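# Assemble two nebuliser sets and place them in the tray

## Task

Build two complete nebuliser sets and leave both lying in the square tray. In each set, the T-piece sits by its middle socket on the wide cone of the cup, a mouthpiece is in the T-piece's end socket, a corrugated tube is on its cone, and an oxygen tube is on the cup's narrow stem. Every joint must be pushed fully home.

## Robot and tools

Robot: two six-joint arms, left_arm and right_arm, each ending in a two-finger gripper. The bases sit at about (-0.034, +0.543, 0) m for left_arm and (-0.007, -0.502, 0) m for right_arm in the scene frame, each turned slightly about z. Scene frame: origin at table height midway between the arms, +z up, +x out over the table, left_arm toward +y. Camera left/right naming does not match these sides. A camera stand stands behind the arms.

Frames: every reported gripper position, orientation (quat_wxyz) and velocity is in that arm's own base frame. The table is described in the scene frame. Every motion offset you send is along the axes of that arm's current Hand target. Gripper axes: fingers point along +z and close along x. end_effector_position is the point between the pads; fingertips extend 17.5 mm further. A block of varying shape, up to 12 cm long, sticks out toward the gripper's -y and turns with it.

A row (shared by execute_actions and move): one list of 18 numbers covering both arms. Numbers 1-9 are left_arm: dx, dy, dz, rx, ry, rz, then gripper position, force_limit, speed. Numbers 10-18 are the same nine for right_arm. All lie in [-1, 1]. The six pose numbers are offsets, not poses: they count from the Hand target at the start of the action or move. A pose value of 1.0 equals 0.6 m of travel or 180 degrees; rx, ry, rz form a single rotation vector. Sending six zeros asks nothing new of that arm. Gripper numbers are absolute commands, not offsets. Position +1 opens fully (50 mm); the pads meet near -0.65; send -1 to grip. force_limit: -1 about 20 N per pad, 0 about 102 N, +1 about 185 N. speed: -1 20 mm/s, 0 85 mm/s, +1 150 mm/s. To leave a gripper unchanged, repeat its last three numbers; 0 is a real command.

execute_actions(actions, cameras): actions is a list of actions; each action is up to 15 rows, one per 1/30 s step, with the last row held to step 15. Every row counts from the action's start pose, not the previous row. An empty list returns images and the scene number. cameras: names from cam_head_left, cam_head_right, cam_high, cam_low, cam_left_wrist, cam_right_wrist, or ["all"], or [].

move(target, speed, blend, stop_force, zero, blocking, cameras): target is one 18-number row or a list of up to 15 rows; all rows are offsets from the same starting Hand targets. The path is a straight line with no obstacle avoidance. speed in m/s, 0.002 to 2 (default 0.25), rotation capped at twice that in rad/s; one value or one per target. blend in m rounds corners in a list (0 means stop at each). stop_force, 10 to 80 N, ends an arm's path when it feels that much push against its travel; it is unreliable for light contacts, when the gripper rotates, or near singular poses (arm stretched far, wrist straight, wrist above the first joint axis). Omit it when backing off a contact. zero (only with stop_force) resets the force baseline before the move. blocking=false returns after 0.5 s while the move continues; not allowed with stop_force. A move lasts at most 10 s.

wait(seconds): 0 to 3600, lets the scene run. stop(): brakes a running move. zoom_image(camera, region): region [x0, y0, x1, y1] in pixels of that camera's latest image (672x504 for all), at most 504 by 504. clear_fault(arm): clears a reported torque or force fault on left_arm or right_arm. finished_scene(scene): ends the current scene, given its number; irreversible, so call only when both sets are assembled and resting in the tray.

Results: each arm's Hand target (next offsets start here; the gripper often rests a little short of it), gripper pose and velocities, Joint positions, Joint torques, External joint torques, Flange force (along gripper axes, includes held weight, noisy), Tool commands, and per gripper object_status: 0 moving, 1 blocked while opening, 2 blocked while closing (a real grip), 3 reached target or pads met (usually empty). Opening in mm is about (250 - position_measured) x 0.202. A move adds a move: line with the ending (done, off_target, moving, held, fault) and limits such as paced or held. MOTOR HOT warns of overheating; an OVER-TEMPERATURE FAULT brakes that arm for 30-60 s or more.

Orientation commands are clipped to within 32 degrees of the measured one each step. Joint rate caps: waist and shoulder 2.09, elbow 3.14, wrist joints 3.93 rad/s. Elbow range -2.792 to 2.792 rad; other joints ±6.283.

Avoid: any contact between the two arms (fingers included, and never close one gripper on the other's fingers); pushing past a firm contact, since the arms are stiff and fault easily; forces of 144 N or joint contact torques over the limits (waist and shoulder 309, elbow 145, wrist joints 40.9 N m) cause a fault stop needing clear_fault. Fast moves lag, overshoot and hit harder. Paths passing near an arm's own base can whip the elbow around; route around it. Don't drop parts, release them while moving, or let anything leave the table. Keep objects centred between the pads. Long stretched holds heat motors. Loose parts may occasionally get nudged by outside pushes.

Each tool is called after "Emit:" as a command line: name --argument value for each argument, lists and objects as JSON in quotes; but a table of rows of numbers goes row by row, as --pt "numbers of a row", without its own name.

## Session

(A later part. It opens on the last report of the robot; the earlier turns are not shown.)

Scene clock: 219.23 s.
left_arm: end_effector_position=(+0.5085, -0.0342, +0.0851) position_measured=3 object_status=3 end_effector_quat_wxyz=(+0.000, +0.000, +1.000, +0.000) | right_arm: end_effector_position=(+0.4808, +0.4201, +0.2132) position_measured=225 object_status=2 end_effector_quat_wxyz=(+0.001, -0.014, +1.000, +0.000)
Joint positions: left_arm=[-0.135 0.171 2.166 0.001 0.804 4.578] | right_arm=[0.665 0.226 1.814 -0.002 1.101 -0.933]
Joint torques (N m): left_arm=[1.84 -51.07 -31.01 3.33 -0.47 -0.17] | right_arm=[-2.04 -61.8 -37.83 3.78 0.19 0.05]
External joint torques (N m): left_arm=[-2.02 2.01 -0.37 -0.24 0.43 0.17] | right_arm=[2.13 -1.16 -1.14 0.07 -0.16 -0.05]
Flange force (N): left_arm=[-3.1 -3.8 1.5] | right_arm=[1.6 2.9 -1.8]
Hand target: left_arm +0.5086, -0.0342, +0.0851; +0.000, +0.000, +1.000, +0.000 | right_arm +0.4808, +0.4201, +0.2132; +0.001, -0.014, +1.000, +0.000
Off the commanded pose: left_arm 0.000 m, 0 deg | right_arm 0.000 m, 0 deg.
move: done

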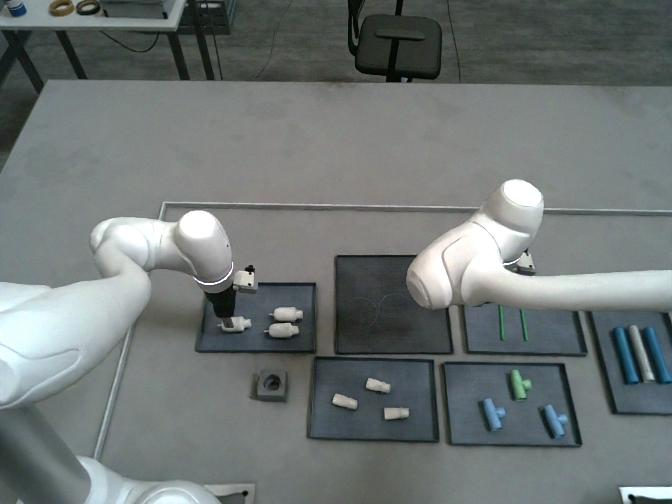

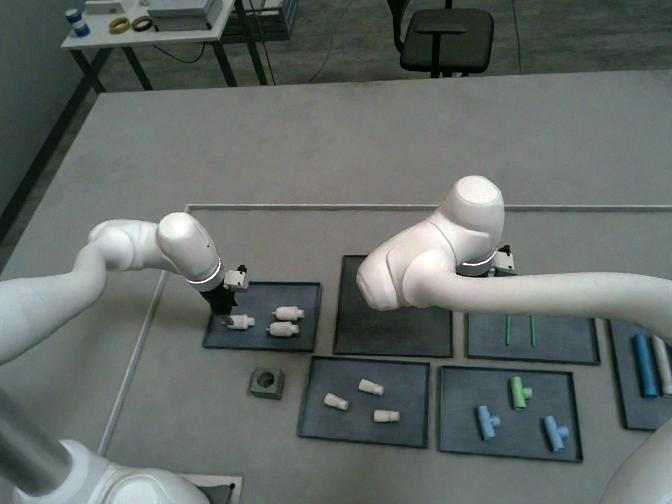

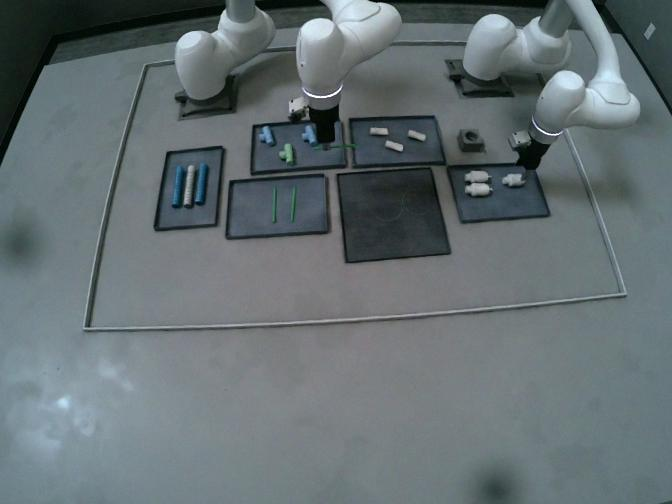

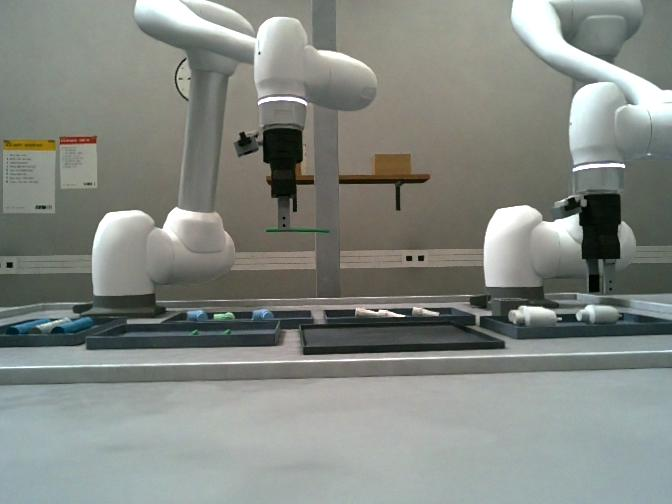

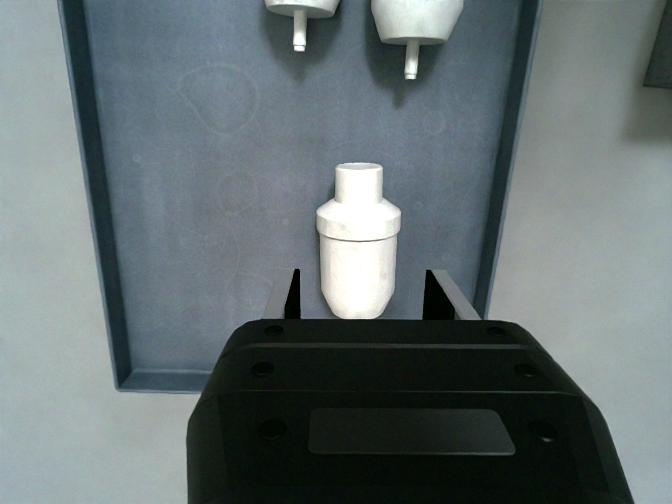

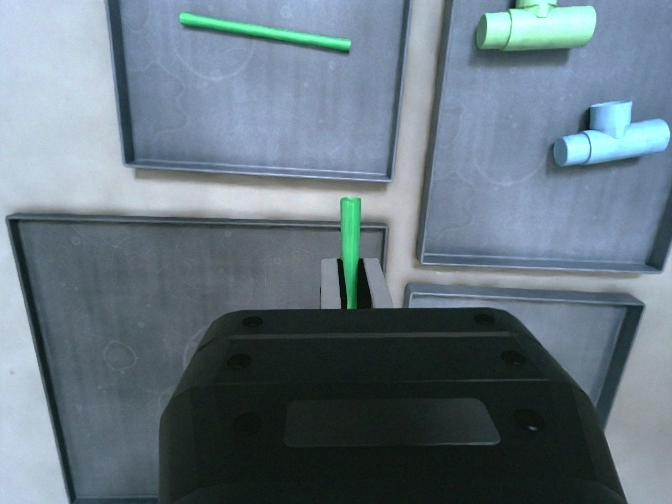

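Emit:
move --target '[0,0,0.1,0,0,0,1,-0.5,-0.5,0,0,0,0,0,0,-1,-0.5,-0.5]' --speed 0.1

Emit:
execute_actions --actions '[[[0,0,0,0,0,0,-1,-0.5,-0.5,0,0,0,0,0,0,-1,-0.5,-0.5]],[[0,0,0,0,0,0,-1,-0.5,-0.5,0,0,0,0,0,0,-1,-0.5,-0.5]]]'

Emit:
move --pt "0 0 -0.15 0 0 0 -1 -0.5 -0.5 0 0 0 0 0 0 -1 -0.5 -0.5" --pt "0.04 -0.3 -0.292 0 0 -0.5 -1 -0.5 -0.5 0 0 0 0 0 0 -1 -0.5 -0.5" --pt "0.087 -0.728 -0.292 0 0 -1 -1 -0.5 -0.5 0 0 0 0 0 0 -1 -0.5 -0.5" --blend '[0.02,0.02,0]' --speed 0.4 --cameras '["all"]'

Scene clock: 227.27 s.
left_arm: end_effector_position=(+0.5087, -0.0342, +0.0251) position_measured=3 object_status=3 end_effector_quat_wxyz=(+0.000, +0.000, +1.000, +0.000) | right_arm: end_effector_position=(+0.4808, +0.4201, +0.2132) position_measured=225 object_status=2 end_effector_quat_wxyz=(+0.001, -0.014, +1.000, +0.000)
Joint positions: left_arm=[-0.135 0.259 2.207 0.001 0.675 4.578] | right_arm=[0.665 0.226 1.814 -0.001 1.101 -0.933]
Joint torques (N m): left_arm=[1.72 -55.81 -27.3 2.99 -0.46 -0.13] | right_arm=[-2.02 -61.73 -37.89 3.63 0.2 -0.01]
External joint torques (N m): left_arm=[-1.63 1.76 0.47 -0.34 0.46 0.13] | right_arm=[2.04 -1.27 -1.13 0.24 -0.17 0.01]
Flange force (N): left_arm=[-1.2 -3.0 2.0] | right_arm=[1.8 2.7 -1.8]
Hand target: left_arm +0.5087, -0.0342, +0.0251; +0.000, +0.000, +1.000, +0.000 | right_arm +0.4808, +0.4201, +0.2132; +0.001, -0.014, +1.000, +0.000
Off the commanded pose: left_arm 0.000 m, 0 deg | right_arm 0.000 m, 0 deg.
move: done

Scene clock: 228.47 s.
left_arm: end_effector_position=(+0.5087, -0.0342, +0.0251) position_measured=66 object_status=2 end_effector_quat_wxyz=(+0.000, +0.000, +1.000, +0.000) | right_arm: end_effector_position=(+0.4808, +0.4201, +0.2132) position_measured=225 object_status=2 end_effector_quat_wxyz=(+0.001, -0.014, +1.000, +0.000)
Joint positions: left_arm=[-0.135 0.259 2.207 0.001 0.675 4.578] | right_arm=[0.665 0.226 1.814 -0.001 1.101 -0.933]
Joint torques (N m): left_arm=[1.59 -56.41 -27.25 2.98 -0.44 -0.14] | right_arm=[-2.02 -61.8 -37.72 3.63 0.15 0.06]
External joint torques (N m): left_arm=[-1.65 2.62 0.04 -0.3 0.41 0.14] | right_arm=[1.64 -0.98 -1.31 0.21 -0.13 -0.06]
External joint torques at the end of the 1st action: left_arm=[-1.84 2.42 0.11 -0.31 0.41 0.16] | right_arm=[1.57 -0.87 -1.13 0.19 -0.16 0]
Flange force (N): left_arm=[-3.0 -3.2 3.2] | right_arm=[0.7 2.6 -1.9]
Flange force at the end of the 1st action (N): left_arm=[-2.6 -3.5 3.0] | right_arm=[0.9 2.5 -1.5]
Hand target: left_arm +0.5087, -0.0342, +0.0251; +0.000, +0.000, +1.000, +0.000 | right_arm +0.4808, +0.4201, +0.2132; +0.001, -0.014, +1.000, +0.000
Off the commanded pose: left_arm 0.000 m, 0 deg | right_arm 0.000 m, 0 deg.

Scene clock: 233.13 s.
left_arm: end_effector_position=(+0.4588, -0.4437, +0.2001) position_measured=66 object_status=2 end_effector_quat_wxyz=(+0.002, +0.996, -0.086, -0.001) | right_arm: end_effector_position=(+0.4808, +0.4201, +0.2132) position_measured=225 object_status=2 end_effector_quat_wxyz=(+0.001, -0.014, +1.000, +0.000)
Joint positions: left_arm=[-0.821 0.235 1.829 -0.005 1.076 0.925] | right_arm=[0.665 0.226 1.814 -0.001 1.101 -0.933]
Joint torques (N m): left_arm=[1.44 -64.14 -38.52 4 -0.38 -0.11] | right_arm=[-2.12 -61.68 -37.83 3.65 0.18 0.04]
External joint torques (N m): left_arm=[-1.41 1.78 0.32 -0.15 0.4 0.11] | right_arm=[1.66 -0.51 -0.99 0.17 -0.16 -0.04]
Flange force (N): left_arm=[0.6 2.8 1.0] | right_arm=[0.7 2.7 -1.1]
Hand target: left_arm +0.4588, -0.4437, +0.2001; +0.002, +0.996, -0.086, -0.001 (not the last commanded pose) | right_arm +0.4808, +0.4201, +0.2132; +0.001, -0.014, +1.000, +0.000
Off the commanded pose: left_arm 0.027 m, 10 deg | right_arm 0.000 m, 0 deg.
move: held (left_arm; a check stopped the path); path passed 2 of 3 targets; limits=held
pose unreachable (left arm): on one or more control steps of this call, first in action 0 (counted from 0), this arm could not follow its commanded pose, so it was not sent that pose on those steps. It may still have moved: this result reports where it is.
cause: moving toward the commanded pose would bring a part of the arm too close to another arm (a part of this arm just beyond joint 5 (wrist pitch) and a part of the right arm just beyond its joint 4 (forearm roll), 13 mm apart when this arm was first held).

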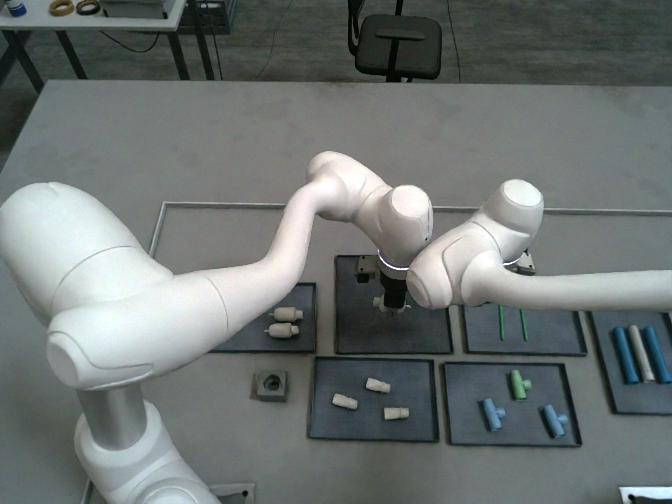

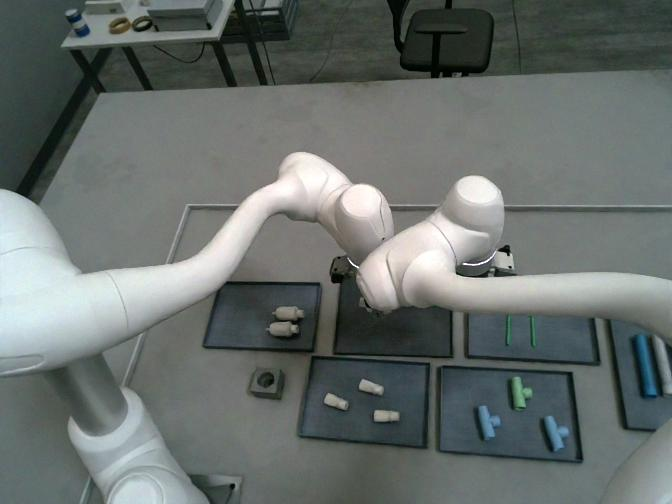

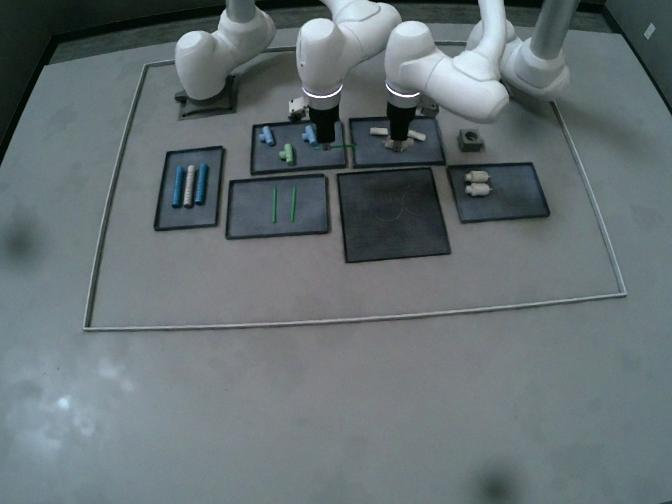

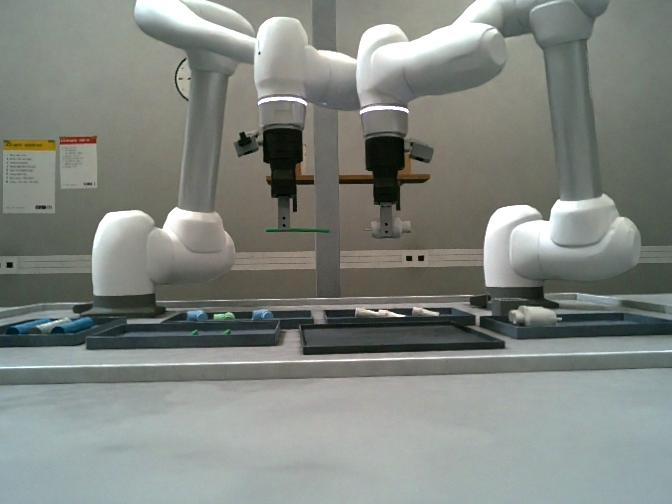

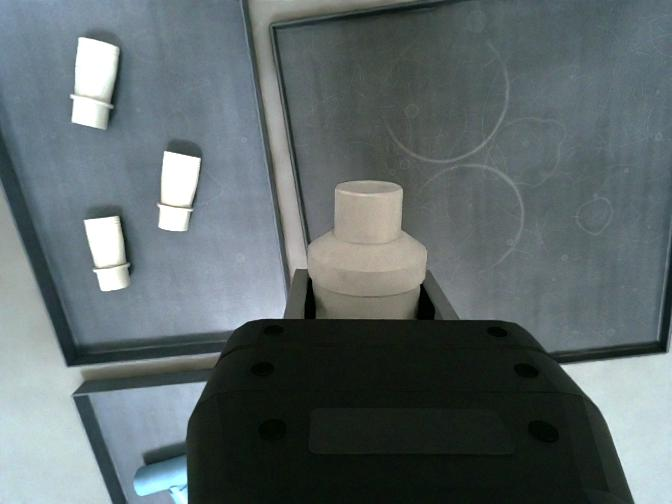

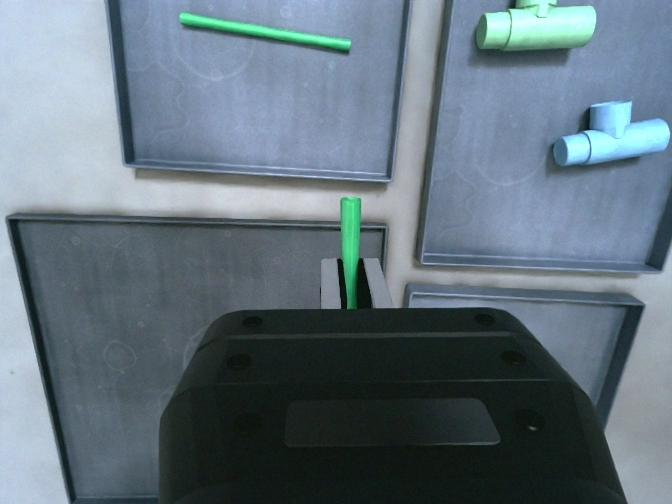

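Emit:
move --target '[0,0,0,0,0,0,-1,-0.5,-0.5,0.1667,0.0097,0,0,0,0.269,-1,-0.5,-0.5]' --speed 0.3

Emit:
move --target '[0.0597,0.1217,0,0,0,0.214,-1,-0.5,-0.5,0,0,0,0,0,0,-1,-0.5,-0.5]' --speed 0.3 --cameras '["all"]'

Scene clock: 257.70 s.
left_arm: end_effector_position=(+0.4588, -0.4437, +0.2001) position_measured=66 object_status=2 end_effector_quat_wxyz=(+0.002, +0.996, -0.086, -0.001) | right_arm: end_effector_position=(+0.3807, +0.4232, +0.2131) position_measured=225 object_status=2 end_effector_quat_wxyz=(+0.001, +0.398, +0.918, +0.000)
Joint positions: left_arm=[-0.821 0.235 1.829 -0.005 1.076 0.925] | right_arm=[0.778 0.122 1.941 -0.002 1.078 0.026]
Joint torques (N m): left_arm=[1.87 -64.99 -38.5 4.08 -0.41 -0.13] | right_arm=[-2.03 -50.36 -37.34 3.62 0.23 0.04]
External joint torques (N m): left_arm=[-1.67 2.82 0.49 -0.24 0.43 0.13] | right_arm=[1.9 -0.99 -1.1 0.21 -0.18 -0.04]
Flange force (N): left_arm=[1.4 3.8 2.0] | right_arm=[3.3 0.3 -1.7]
Hand target: left_arm +0.4588, -0.4437, +0.2001; +0.002, +0.996, -0.086, -0.001 | right_arm +0.3807, +0.4232, +0.2131; +0.001, +0.398, +0.918, +0.000
Off the commanded pose: left_arm 0.000 m, 0 deg | right_arm 0.000 m, 0 deg.
move: done

Scene clock: 259.23 s.
left_arm: end_effector_position=(+0.4815, -0.5218, +0.2004) position_measured=66 object_status=2 end_effector_quat_wxyz=(+0.002, +0.912, -0.410, +0.000) | right_arm: end_effector_position=(+0.3807, +0.4232, +0.2131) position_measured=225 object_status=2 end_effector_quat_wxyz=(+0.001, +0.398, +0.918, +0.000)
Joint positions: left_arm=[-0.872 0.34 1.687 -0.005 1.113 1.545] | right_arm=[0.778 0.122 1.941 -0.002 1.078 0.026]
Joint torques (N m): left_arm=[1.52 -76.6 -39.37 4.13 -0.39 -0.19] | right_arm=[-2.29 -50.29 -37.31 3.61 0.26 0.02]
External joint torques (N m): left_arm=[-1.2 2.73 0.63 -0.21 0.39 0.19] | right_arm=[2.09 -1.1 -1.1 0.22 -0.2 -0.02]
Flange force (N): left_arm=[2.9 1.3 1.9] | right_arm=[3.7 0.1 -1.7]
Hand target: left_arm +0.4816, -0.5217, +0.2004; +0.002, +0.912, -0.410, +0.000 | right_arm +0.3807, +0.4232, +0.2131; +0.001, +0.398, +0.918, +0.000
Off the commanded pose: left_arm 0.000 m, 0 deg | right_arm 0.000 m, 0 deg.
move: done

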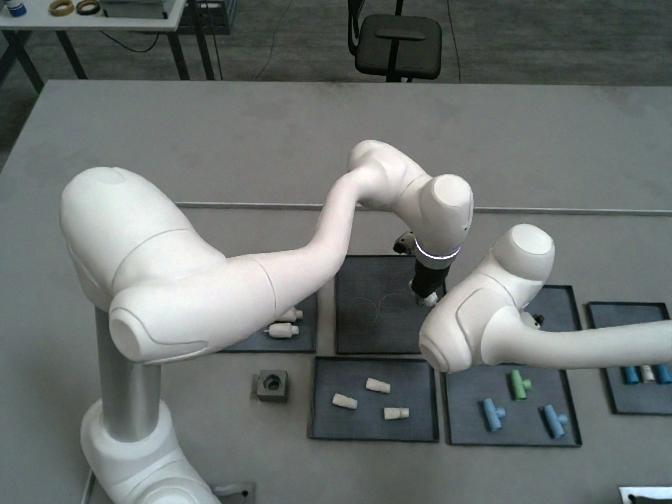

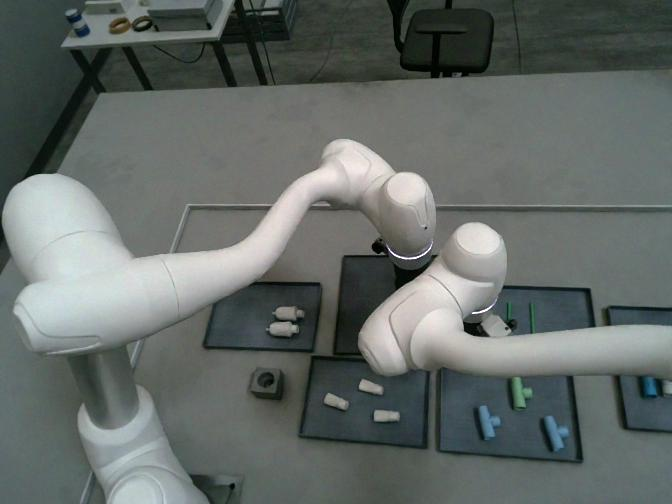

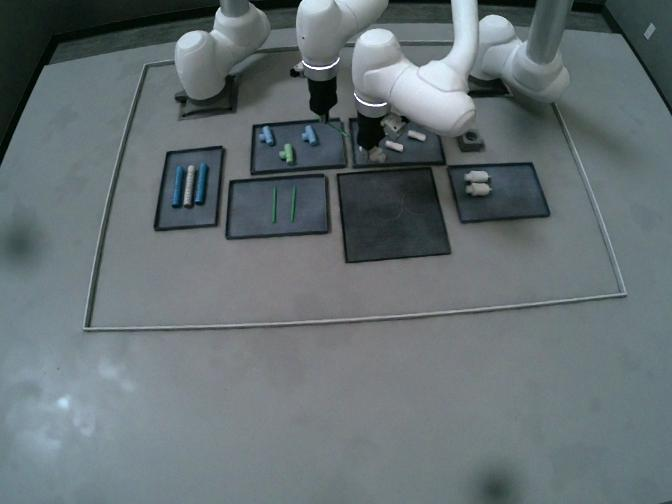

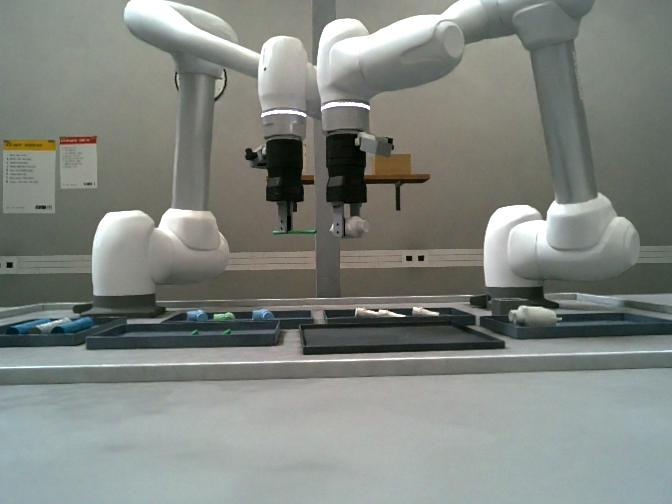

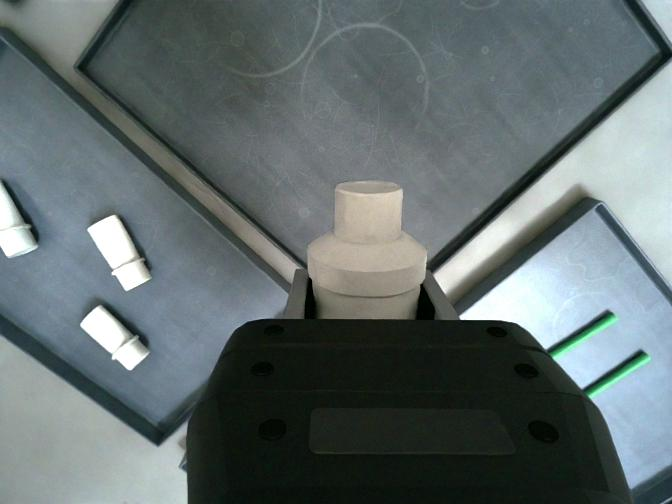

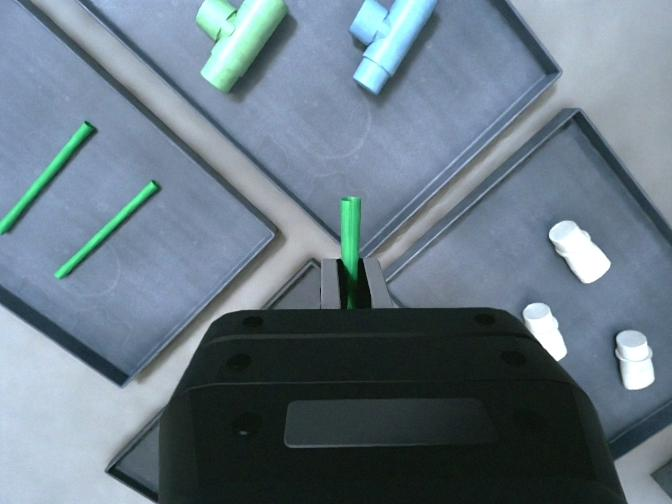

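Emit:
zoom_image --camera "cam_low" --region '[250, 195, 390, 260]'

Emit:
zoom_image --camera "cam_high" --region '[290, 90, 440, 180]'

Scaled by 3.600 from the camera's image (finer frame: 960x720).

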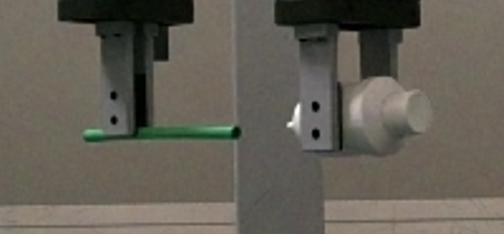

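Scaled by 3.360 from the camera's image (finer frame: 960x720).

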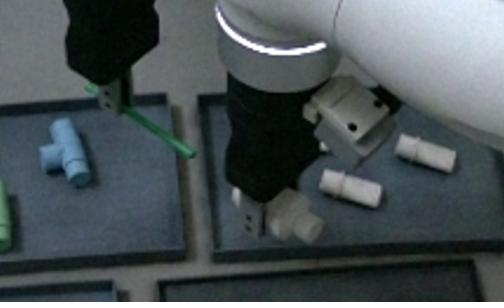

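Emit:
move --target '[0,0,0,-0.015,0,0,-1,-0.5,-0.5,0,0.05,-0.0033,0,0,0,-1,-0.5,-0.5]' --cameras '["all"]'

Emit:
zoom_image --camera "cam_low" --region '[260, 200, 380, 260]'

Emit:
zoom_image --camera "cam_high" --region '[300, 100, 420, 180]'

Scene clock: 287.67 s.
left_arm: end_effector_position=(+0.4816, -0.5218, +0.2004) position_measured=66 object_status=2 end_effector_quat_wxyz=(+0.024, +0.912, -0.410, -0.010) | right_arm: end_effector_position=(+0.4025, +0.4437, +0.2151) position_measured=225 object_status=2 end_effector_quat_wxyz=(+0.001, +0.397, +0.918, +0.000)
Joint positions: left_arm=[-0.853 0.341 1.686 -0.058 1.113 1.588] | right_arm=[0.777 0.166 1.886 -0.002 1.09 0.025]
Joint torques (N m): left_arm=[1.62 -76.56 -39.21 4.08 -0.38 -0.11] | right_arm=[-1.91 -54.91 -37.64 3.66 0.22 0.03]
External joint torques (N m): left_arm=[-1.78 2.74 0.28 -0.27 0.36 0.11] | right_arm=[1.79 -1.24 -1.09 0.21 -0.17 -0.03]
Flange force (N): left_arm=[3.6 2.1 1.8] | right_arm=[2.9 0.0 -1.8]
Hand target: left_arm +0.4816, -0.5217, +0.2004; +0.024, +0.912, -0.410, -0.010 | right_arm +0.4026, +0.4437, +0.2150; +0.001, +0.398, +0.918, +0.000
Off the commanded pose: left_arm 0.000 m, 0 deg | right_arm 0.000 m, 0 deg.
move: done

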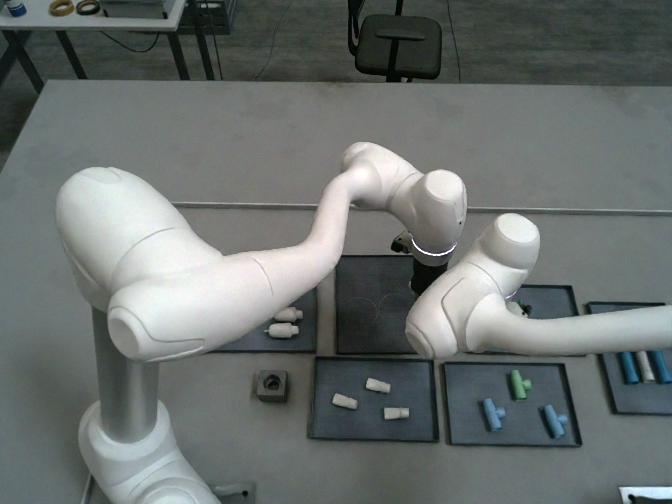

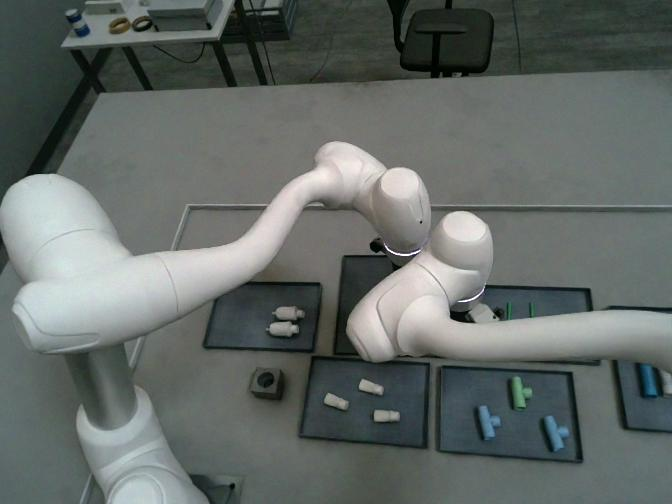

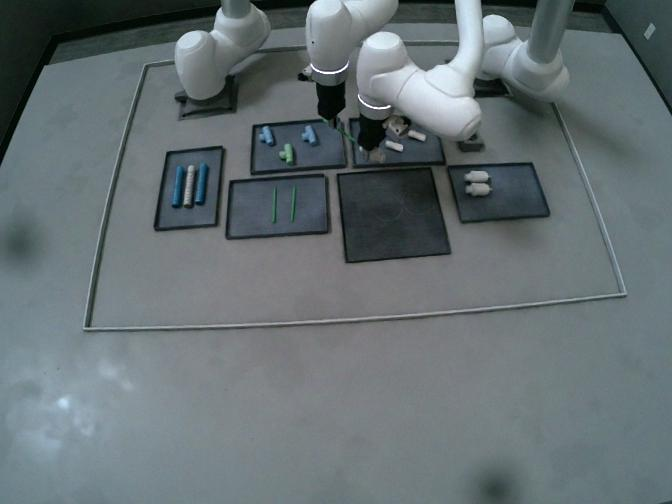

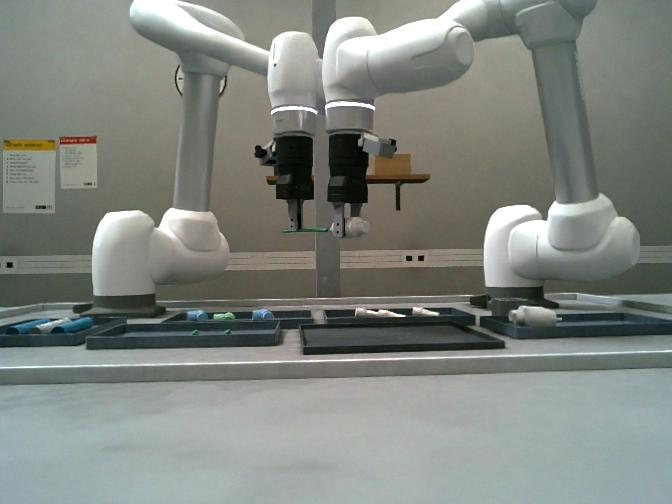

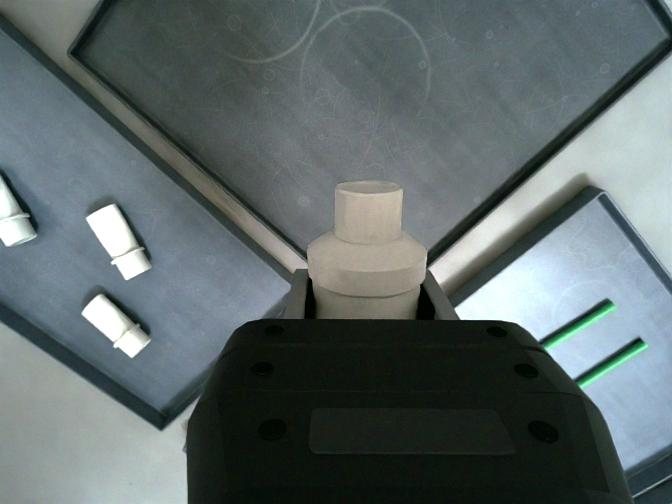

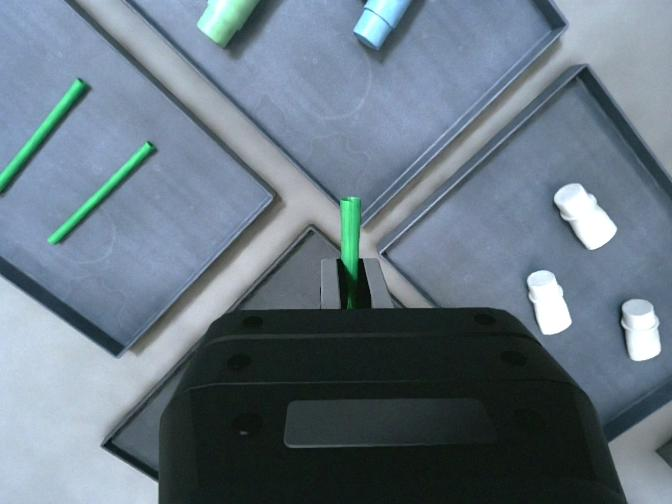

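Scaled by 4.200 from the camera's image (finer frame: 960x720).

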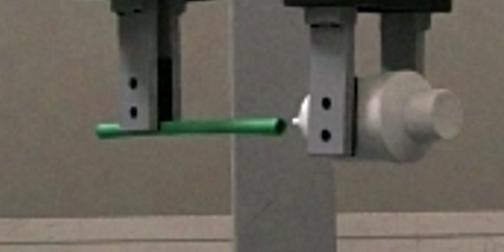

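Scaled by 4.200 from the camera's image (finer frame: 960x720).

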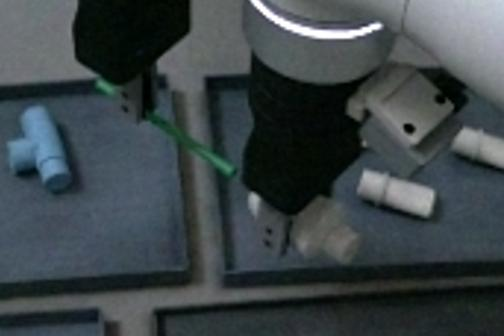

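Emit:
zoom_image --camera "cam_high" --region '[318, 112, 390, 166]'

Emit:
zoom_image --camera "cam_low" --region '[320, 205, 376, 247]'

Scaled by 7.000 from the camera's image (finer frame: 960x720).

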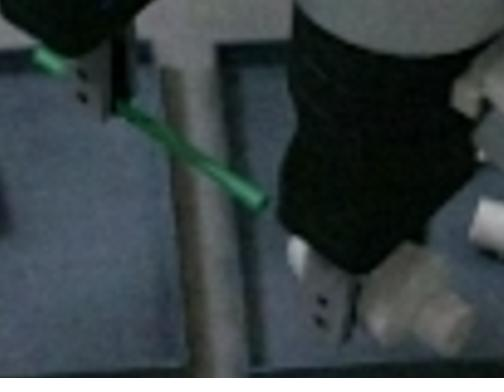

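Scaled by 9.000 from the camera's image (finer frame: 960x720).

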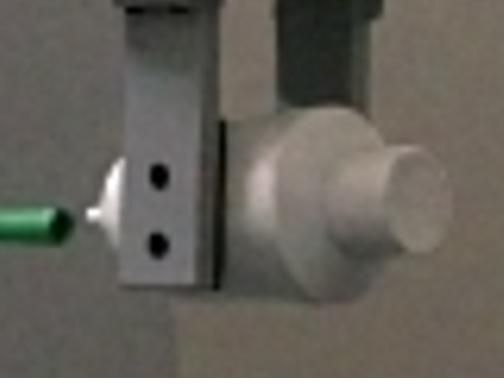

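Emit:
move --target '[0,0,0,0,0,0,-1,-0.5,-0.5,0,0.006,-0.0033,0,0,0,-1,-0.5,-0.5]' --cameras '["cam_low","cam_high"]'

Emit:
zoom_image --camera "cam_low" --region '[320, 205, 376, 247]'

Emit:
zoom_image --camera "cam_high" --region '[330, 118, 386, 160]'

Scene clock: 305.90 s.
left_arm: end_effector_position=(+0.4816, -0.5217, +0.2004) position_measured=66 object_status=2 end_effector_quat_wxyz=(+0.024, +0.912, -0.410, -0.010) | right_arm: end_effector_position=(+0.4052, +0.4462, +0.2170) position_measured=225 object_status=2 end_effector_quat_wxyz=(+0.001, +0.398, +0.918, +0.000)
Joint positions: left_arm=[-0.853 0.341 1.686 -0.058 1.113 1.588] | right_arm=[0.777 0.17 1.877 -0.001 1.095 0.024]
Joint torques (N m): left_arm=[1.97 -76.3 -39.12 4.05 -0.45 -0.19] | right_arm=[-2.24 -55.65 -37.66 3.65 0.2 0.01]
External joint torques (N m): left_arm=[-1.84 2.34 0.28 -0.24 0.43 0.19] | right_arm=[1.93 -1.2 -1.13 0.23 -0.14 -0.01]
Flange force (N): left_arm=[3.1 2.1 1.4] | right_arm=[3.2 0.1 -1.9]
Hand target: left_arm +0.4816, -0.5217, +0.2004; +0.024, +0.912, -0.410, -0.010 | right_arm +0.4052, +0.4462, +0.2170; +0.001, +0.398, +0.918, +0.000
Off the commanded pose: left_arm 0.000 m, 0 deg | right_arm 0.000 m, 0 deg.
move: done
Images, in order (width x height): cam_high 672x504, cam_low 672x504.

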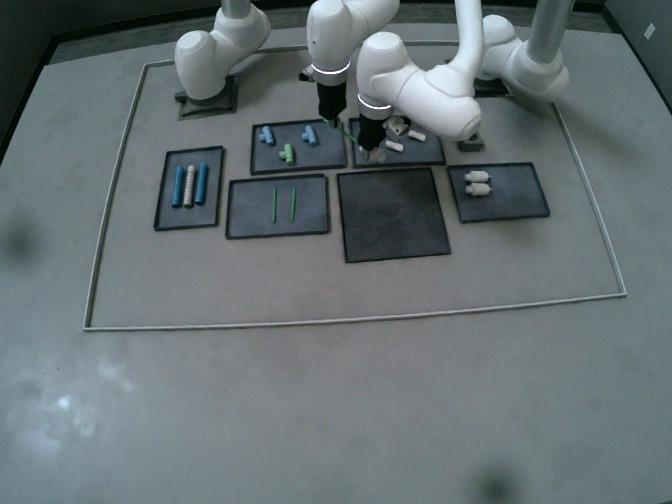

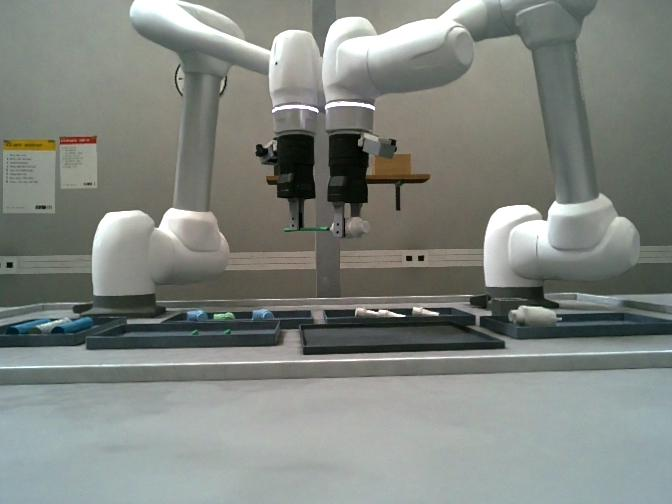

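Scaled by 9.000 from the camera's image (finer frame: 960x720).

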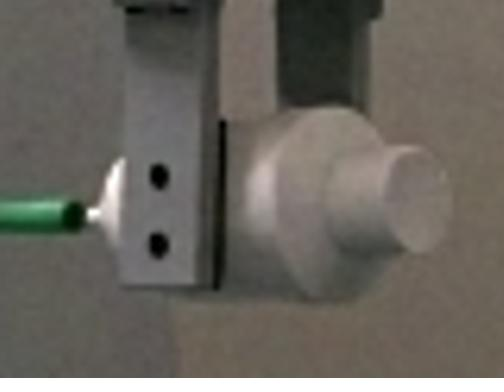

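Scaled by 9.000 from the camera's image (finer frame: 960x720).

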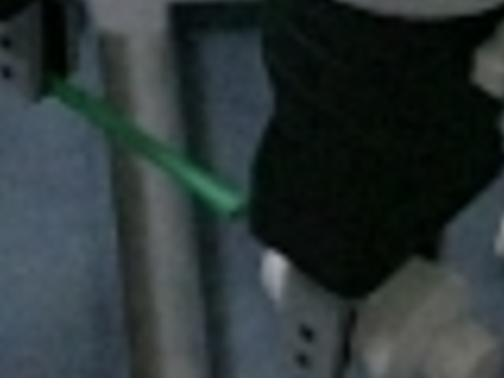

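Emit:
move --target '[0,0,0,0,0,0,-1,-0.5,-0.5,0,0.035,0,0,0,0,-1,-0.5,-0.5]' --speed 0.015 --stop_force 10 --cameras '["cam_low","cam_high"]'

Emit:
zoom_image --camera "cam_low" --region '[320, 205, 376, 247]'

Emit:
zoom_image --camera "cam_high" --region '[330, 118, 386, 160]'

Scene clock: 312.43 s.
left_arm: end_effector_position=(+0.4816, -0.5217, +0.2004) position_measured=66 object_status=2 end_effector_quat_wxyz=(+0.024, +0.912, -0.410, -0.010) | right_arm: end_effector_position=(+0.4193, +0.4594, +0.2170) position_measured=225 object_status=2 end_effector_quat_wxyz=(+0.001, +0.398, +0.918, +0.000)
Joint positions: left_arm=[-0.853 0.341 1.686 -0.058 1.113 1.588] | right_arm=[0.776 0.199 1.841 -0.002 1.101 0.024]
Joint torques (N m): left_arm=[-6.71 -76.09 -39.03 1.18 -0.49 -0.17] | right_arm=[-2.71 -58.53 -44.55 3.7 -3.53 0.06]
External joint torques (N m): left_arm=[6.67 2.45 0.3 2.61 0.48 0.17] | right_arm=[2.57 -1.16 5.65 0.19 3.58 -0.06]
Flange force (N): left_arm=[3.4 -9.9 0.6] | right_arm=[3.2 -11.0 -1.4]
Hand target: left_arm +0.4816, -0.5217, +0.2004; +0.024, +0.912, -0.410, -0.010 | right_arm +0.4193, +0.4594, +0.2170; +0.001, +0.398, +0.918, +0.000 (not the last commanded pose)
Off the commanded pose: left_arm 0.000 m, 0 deg | right_arm 0.002 m, 0 deg.
move: contact (right_arm)
Images, in order (width x height): cam_high 672x504, cam_low 672x504.

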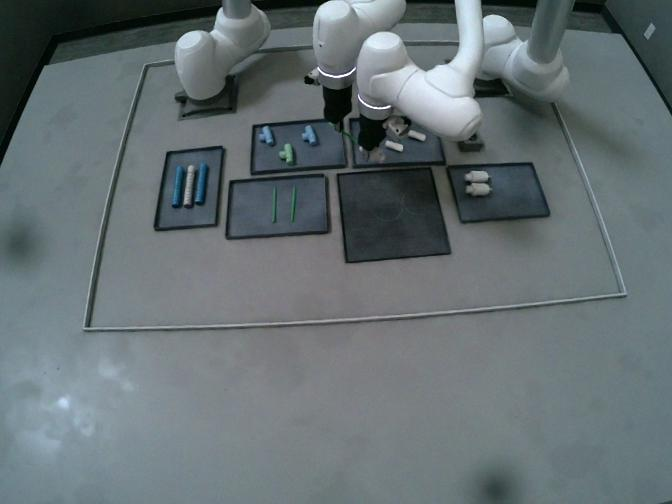

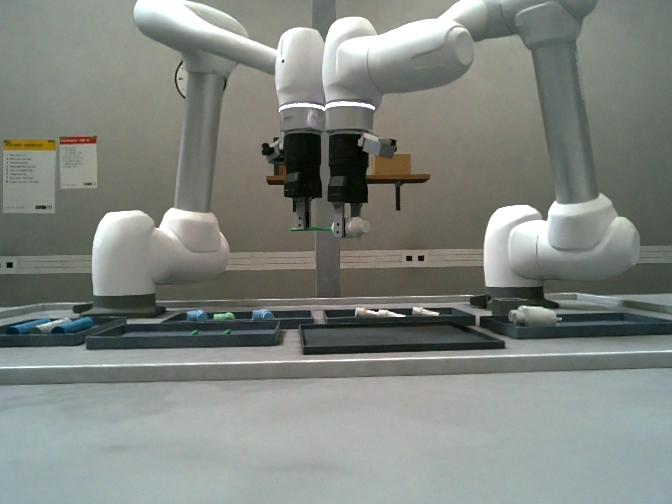

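Scaled by 9.000 from the camera's image (finer frame: 960x720).

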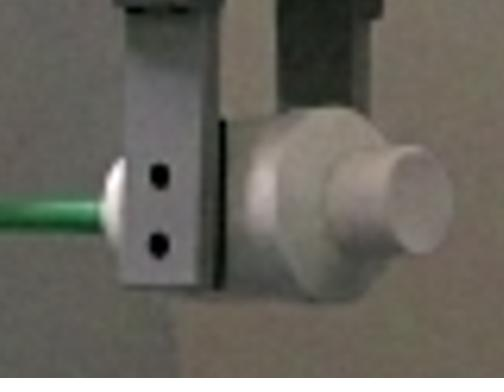

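Scaled by 9.000 from the camera's image (finer frame: 960x720).

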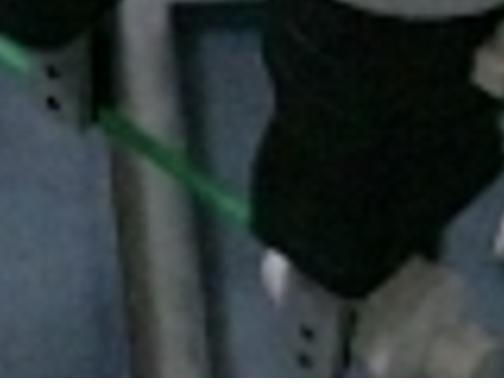

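Emit:
move --target '[0,0,0,0,0,0,-1,-0.5,-0.5,0,0.014,0,0,0,0,-1,-0.5,-0.5]' --speed 0.01 --stop_force 20

Emit:
execute_actions --actions '[[[0,0,0,0,0,0,-1,-0.5,-0.5,0,-0.004,0,0,0,0,-1,-0.5,-0.5]]]' --cameras '["cam_low","cam_high"]'

Emit:
zoom_image --camera "cam_low" --region '[320, 205, 376, 247]'

Scene clock: 319.67 s.
left_arm: end_effector_position=(+0.4816, -0.5217, +0.2004) position_measured=66 object_status=2 end_effector_quat_wxyz=(+0.024, +0.912, -0.410, -0.010) | right_arm: end_effector_position=(+0.4219, +0.4620, +0.2169) position_measured=225 object_status=2 end_effector_quat_wxyz=(+0.001, +0.397, +0.918, +0.000)
Joint positions: left_arm=[-0.853 0.341 1.686 -0.058 1.113 1.588] | right_arm=[0.776 0.205 1.834 -0.002 1.103 0.024]
Joint torques (N m): left_arm=[-23.91 -75.93 -39.33 -4.87 -0.48 -0.23] | right_arm=[-3.3 -58.52 -58.15 3.69 -11.19 -0.04]
External joint torques (N m): left_arm=[23.97 2.24 0.59 8.67 0.46 0.23] | right_arm=[2.98 -2.34 19.04 0.21 11.24 0.04]
Flange force (N): left_arm=[2.8 -34.3 -0.8] | right_arm=[2.1 -34.9 -1.9]
Hand target: left_arm +0.4816, -0.5217, +0.2004; +0.024, +0.912, -0.410, -0.010 | right_arm +0.4219, +0.4620, +0.2169; +0.001, +0.397, +0.918, +0.000 (not the last commanded pose)
Off the commanded pose: left_arm 0.000 m, 0 deg | right_arm 0.005 m, 0 deg.
move: contact (right_arm)

Scene clock: 320.37 s.
left_arm: end_effector_position=(+0.4815, -0.5218, +0.2004) position_measured=66 object_status=2 end_effector_quat_wxyz=(+0.024, +0.912, -0.410, -0.010) | right_arm: end_effector_position=(+0.4202, +0.4603, +0.2169) position_measured=225 object_status=2 end_effector_quat_wxyz=(+0.001, +0.397, +0.918, +0.000)
Joint positions: left_arm=[-0.853 0.341 1.686 -0.058 1.113 1.588] | right_arm=[0.776 0.201 1.839 -0.002 1.102 0.024]
Joint torques (N m): left_arm=[7.82 -74.82 -38.5 6.27 -0.76 -0.21] | right_arm=[-1.04 -60.79 -34.4 3.96 2.77 0.02]
External joint torques (N m): left_arm=[-7.97 0.89 -0.32 -2.47 0.74 0.21] | right_arm=[0.91 0.96 -4.59 -0.06 -2.72 -0.02]
Flange force (N): left_arm=[2.3 10.8 -0.2] | right_arm=[2.1 8.9 0.8]
Hand target: left_arm +0.4816, -0.5217, +0.2004; +0.024, +0.912, -0.410, -0.010 | right_arm +0.4202, +0.4603, +0.2169; +0.001, +0.397, +0.918, +0.000
Off the commanded pose: left_arm 0.000 m, 0 deg | right_arm 0.000 m, 0 deg.
Images, in order (width x height): cam_high 672x504, cam_low 672x504.

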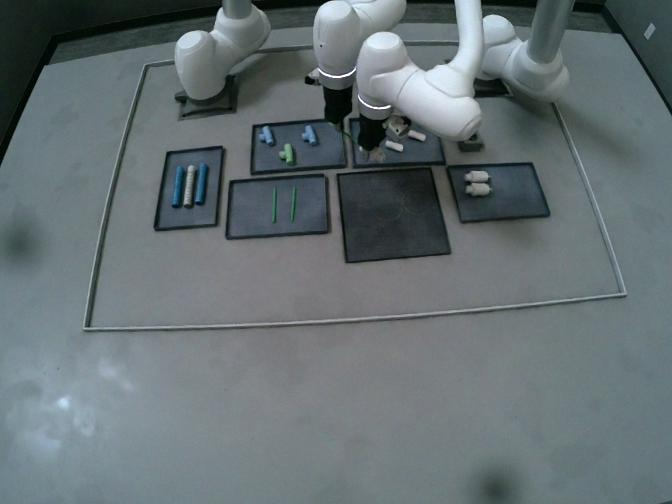

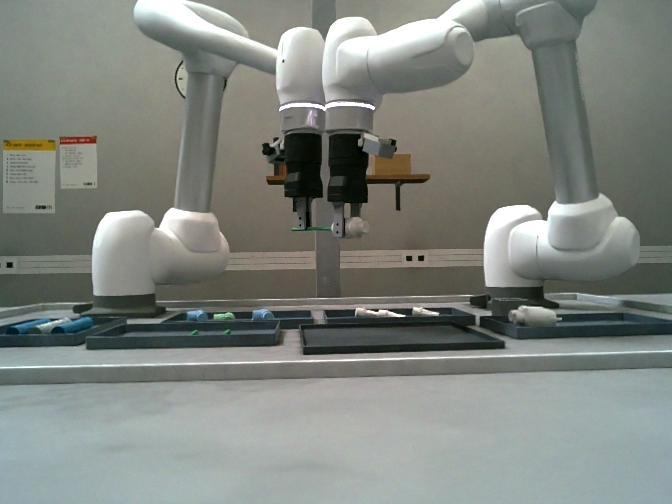

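Scaled by 9.000 from the camera's image (finer frame: 960x720).

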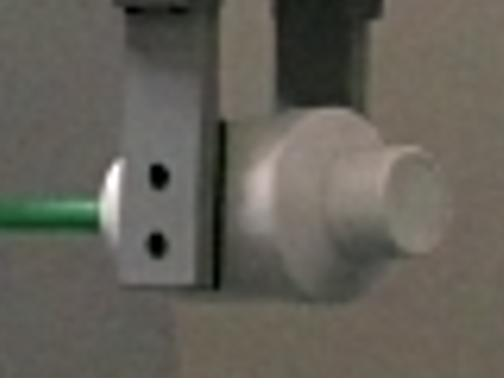

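Emit:
execute_actions --actions '[[[0,0,0,0,0,0,-1,-0.5,-0.5,0,0.0025,0,0,0,0,-1,-0.5,-0.5]]]' --cameras '["cam_right_wrist"]'

Emit:
zoom_image --camera "cam_right_wrist" --region '[270, 150, 430, 330]'

Scene clock: 324.90 s.
left_arm: end_effector_position=(+0.4816, -0.5217, +0.2004) position_measured=66 object_status=2 end_effector_quat_wxyz=(+0.024, +0.912, -0.410, -0.010) | right_arm: end_effector_position=(+0.4212, +0.4614, +0.2169) position_measured=225 object_status=2 end_effector_quat_wxyz=(+0.001, +0.397, +0.918, +0.000)
Joint positions: left_arm=[-0.853 0.341 1.686 -0.058 1.113 1.588] | right_arm=[0.776 0.203 1.836 -0.002 1.103 0.024]
Joint torques (N m): left_arm=[-9.37 -75.37 -39.15 0.28 -0.68 -0.25] | right_arm=[-2.25 -59.64 -47.09 3.86 -4.74 -0.02]
External joint torques (N m): left_arm=[8.88 1.86 0.4 3.49 0.66 0.25] | right_arm=[2.13 -0.81 8.08 0.04 4.79 0.02]
Flange force (N): left_arm=[2.4 -13.0 -0.2] | right_arm=[2.3 -14.5 -0.7]
Hand target: left_arm +0.4816, -0.5217, +0.2004; +0.024, +0.912, -0.410, -0.010 | right_arm +0.4212, +0.4613, +0.2169; +0.001, +0.397, +0.918, +0.000
Off the commanded pose: left_arm 0.000 m, 0 deg | right_arm 0.000 m, 0 deg.

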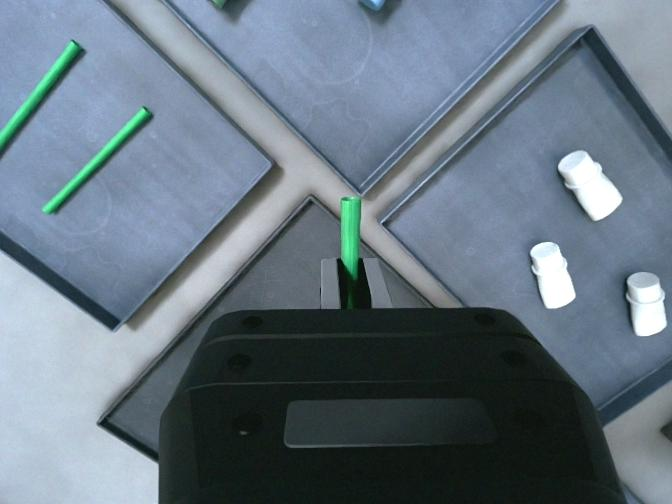

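Scaled by 2.800 from the camera's image (finer frame: 960x720).

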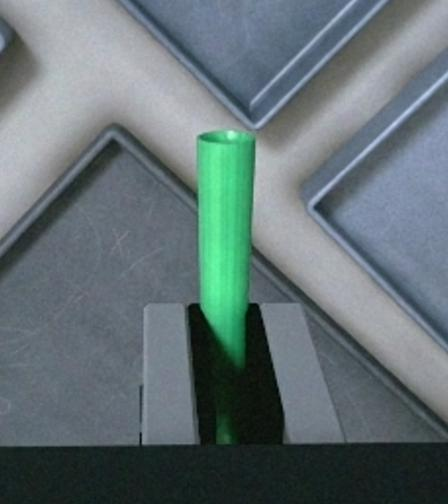

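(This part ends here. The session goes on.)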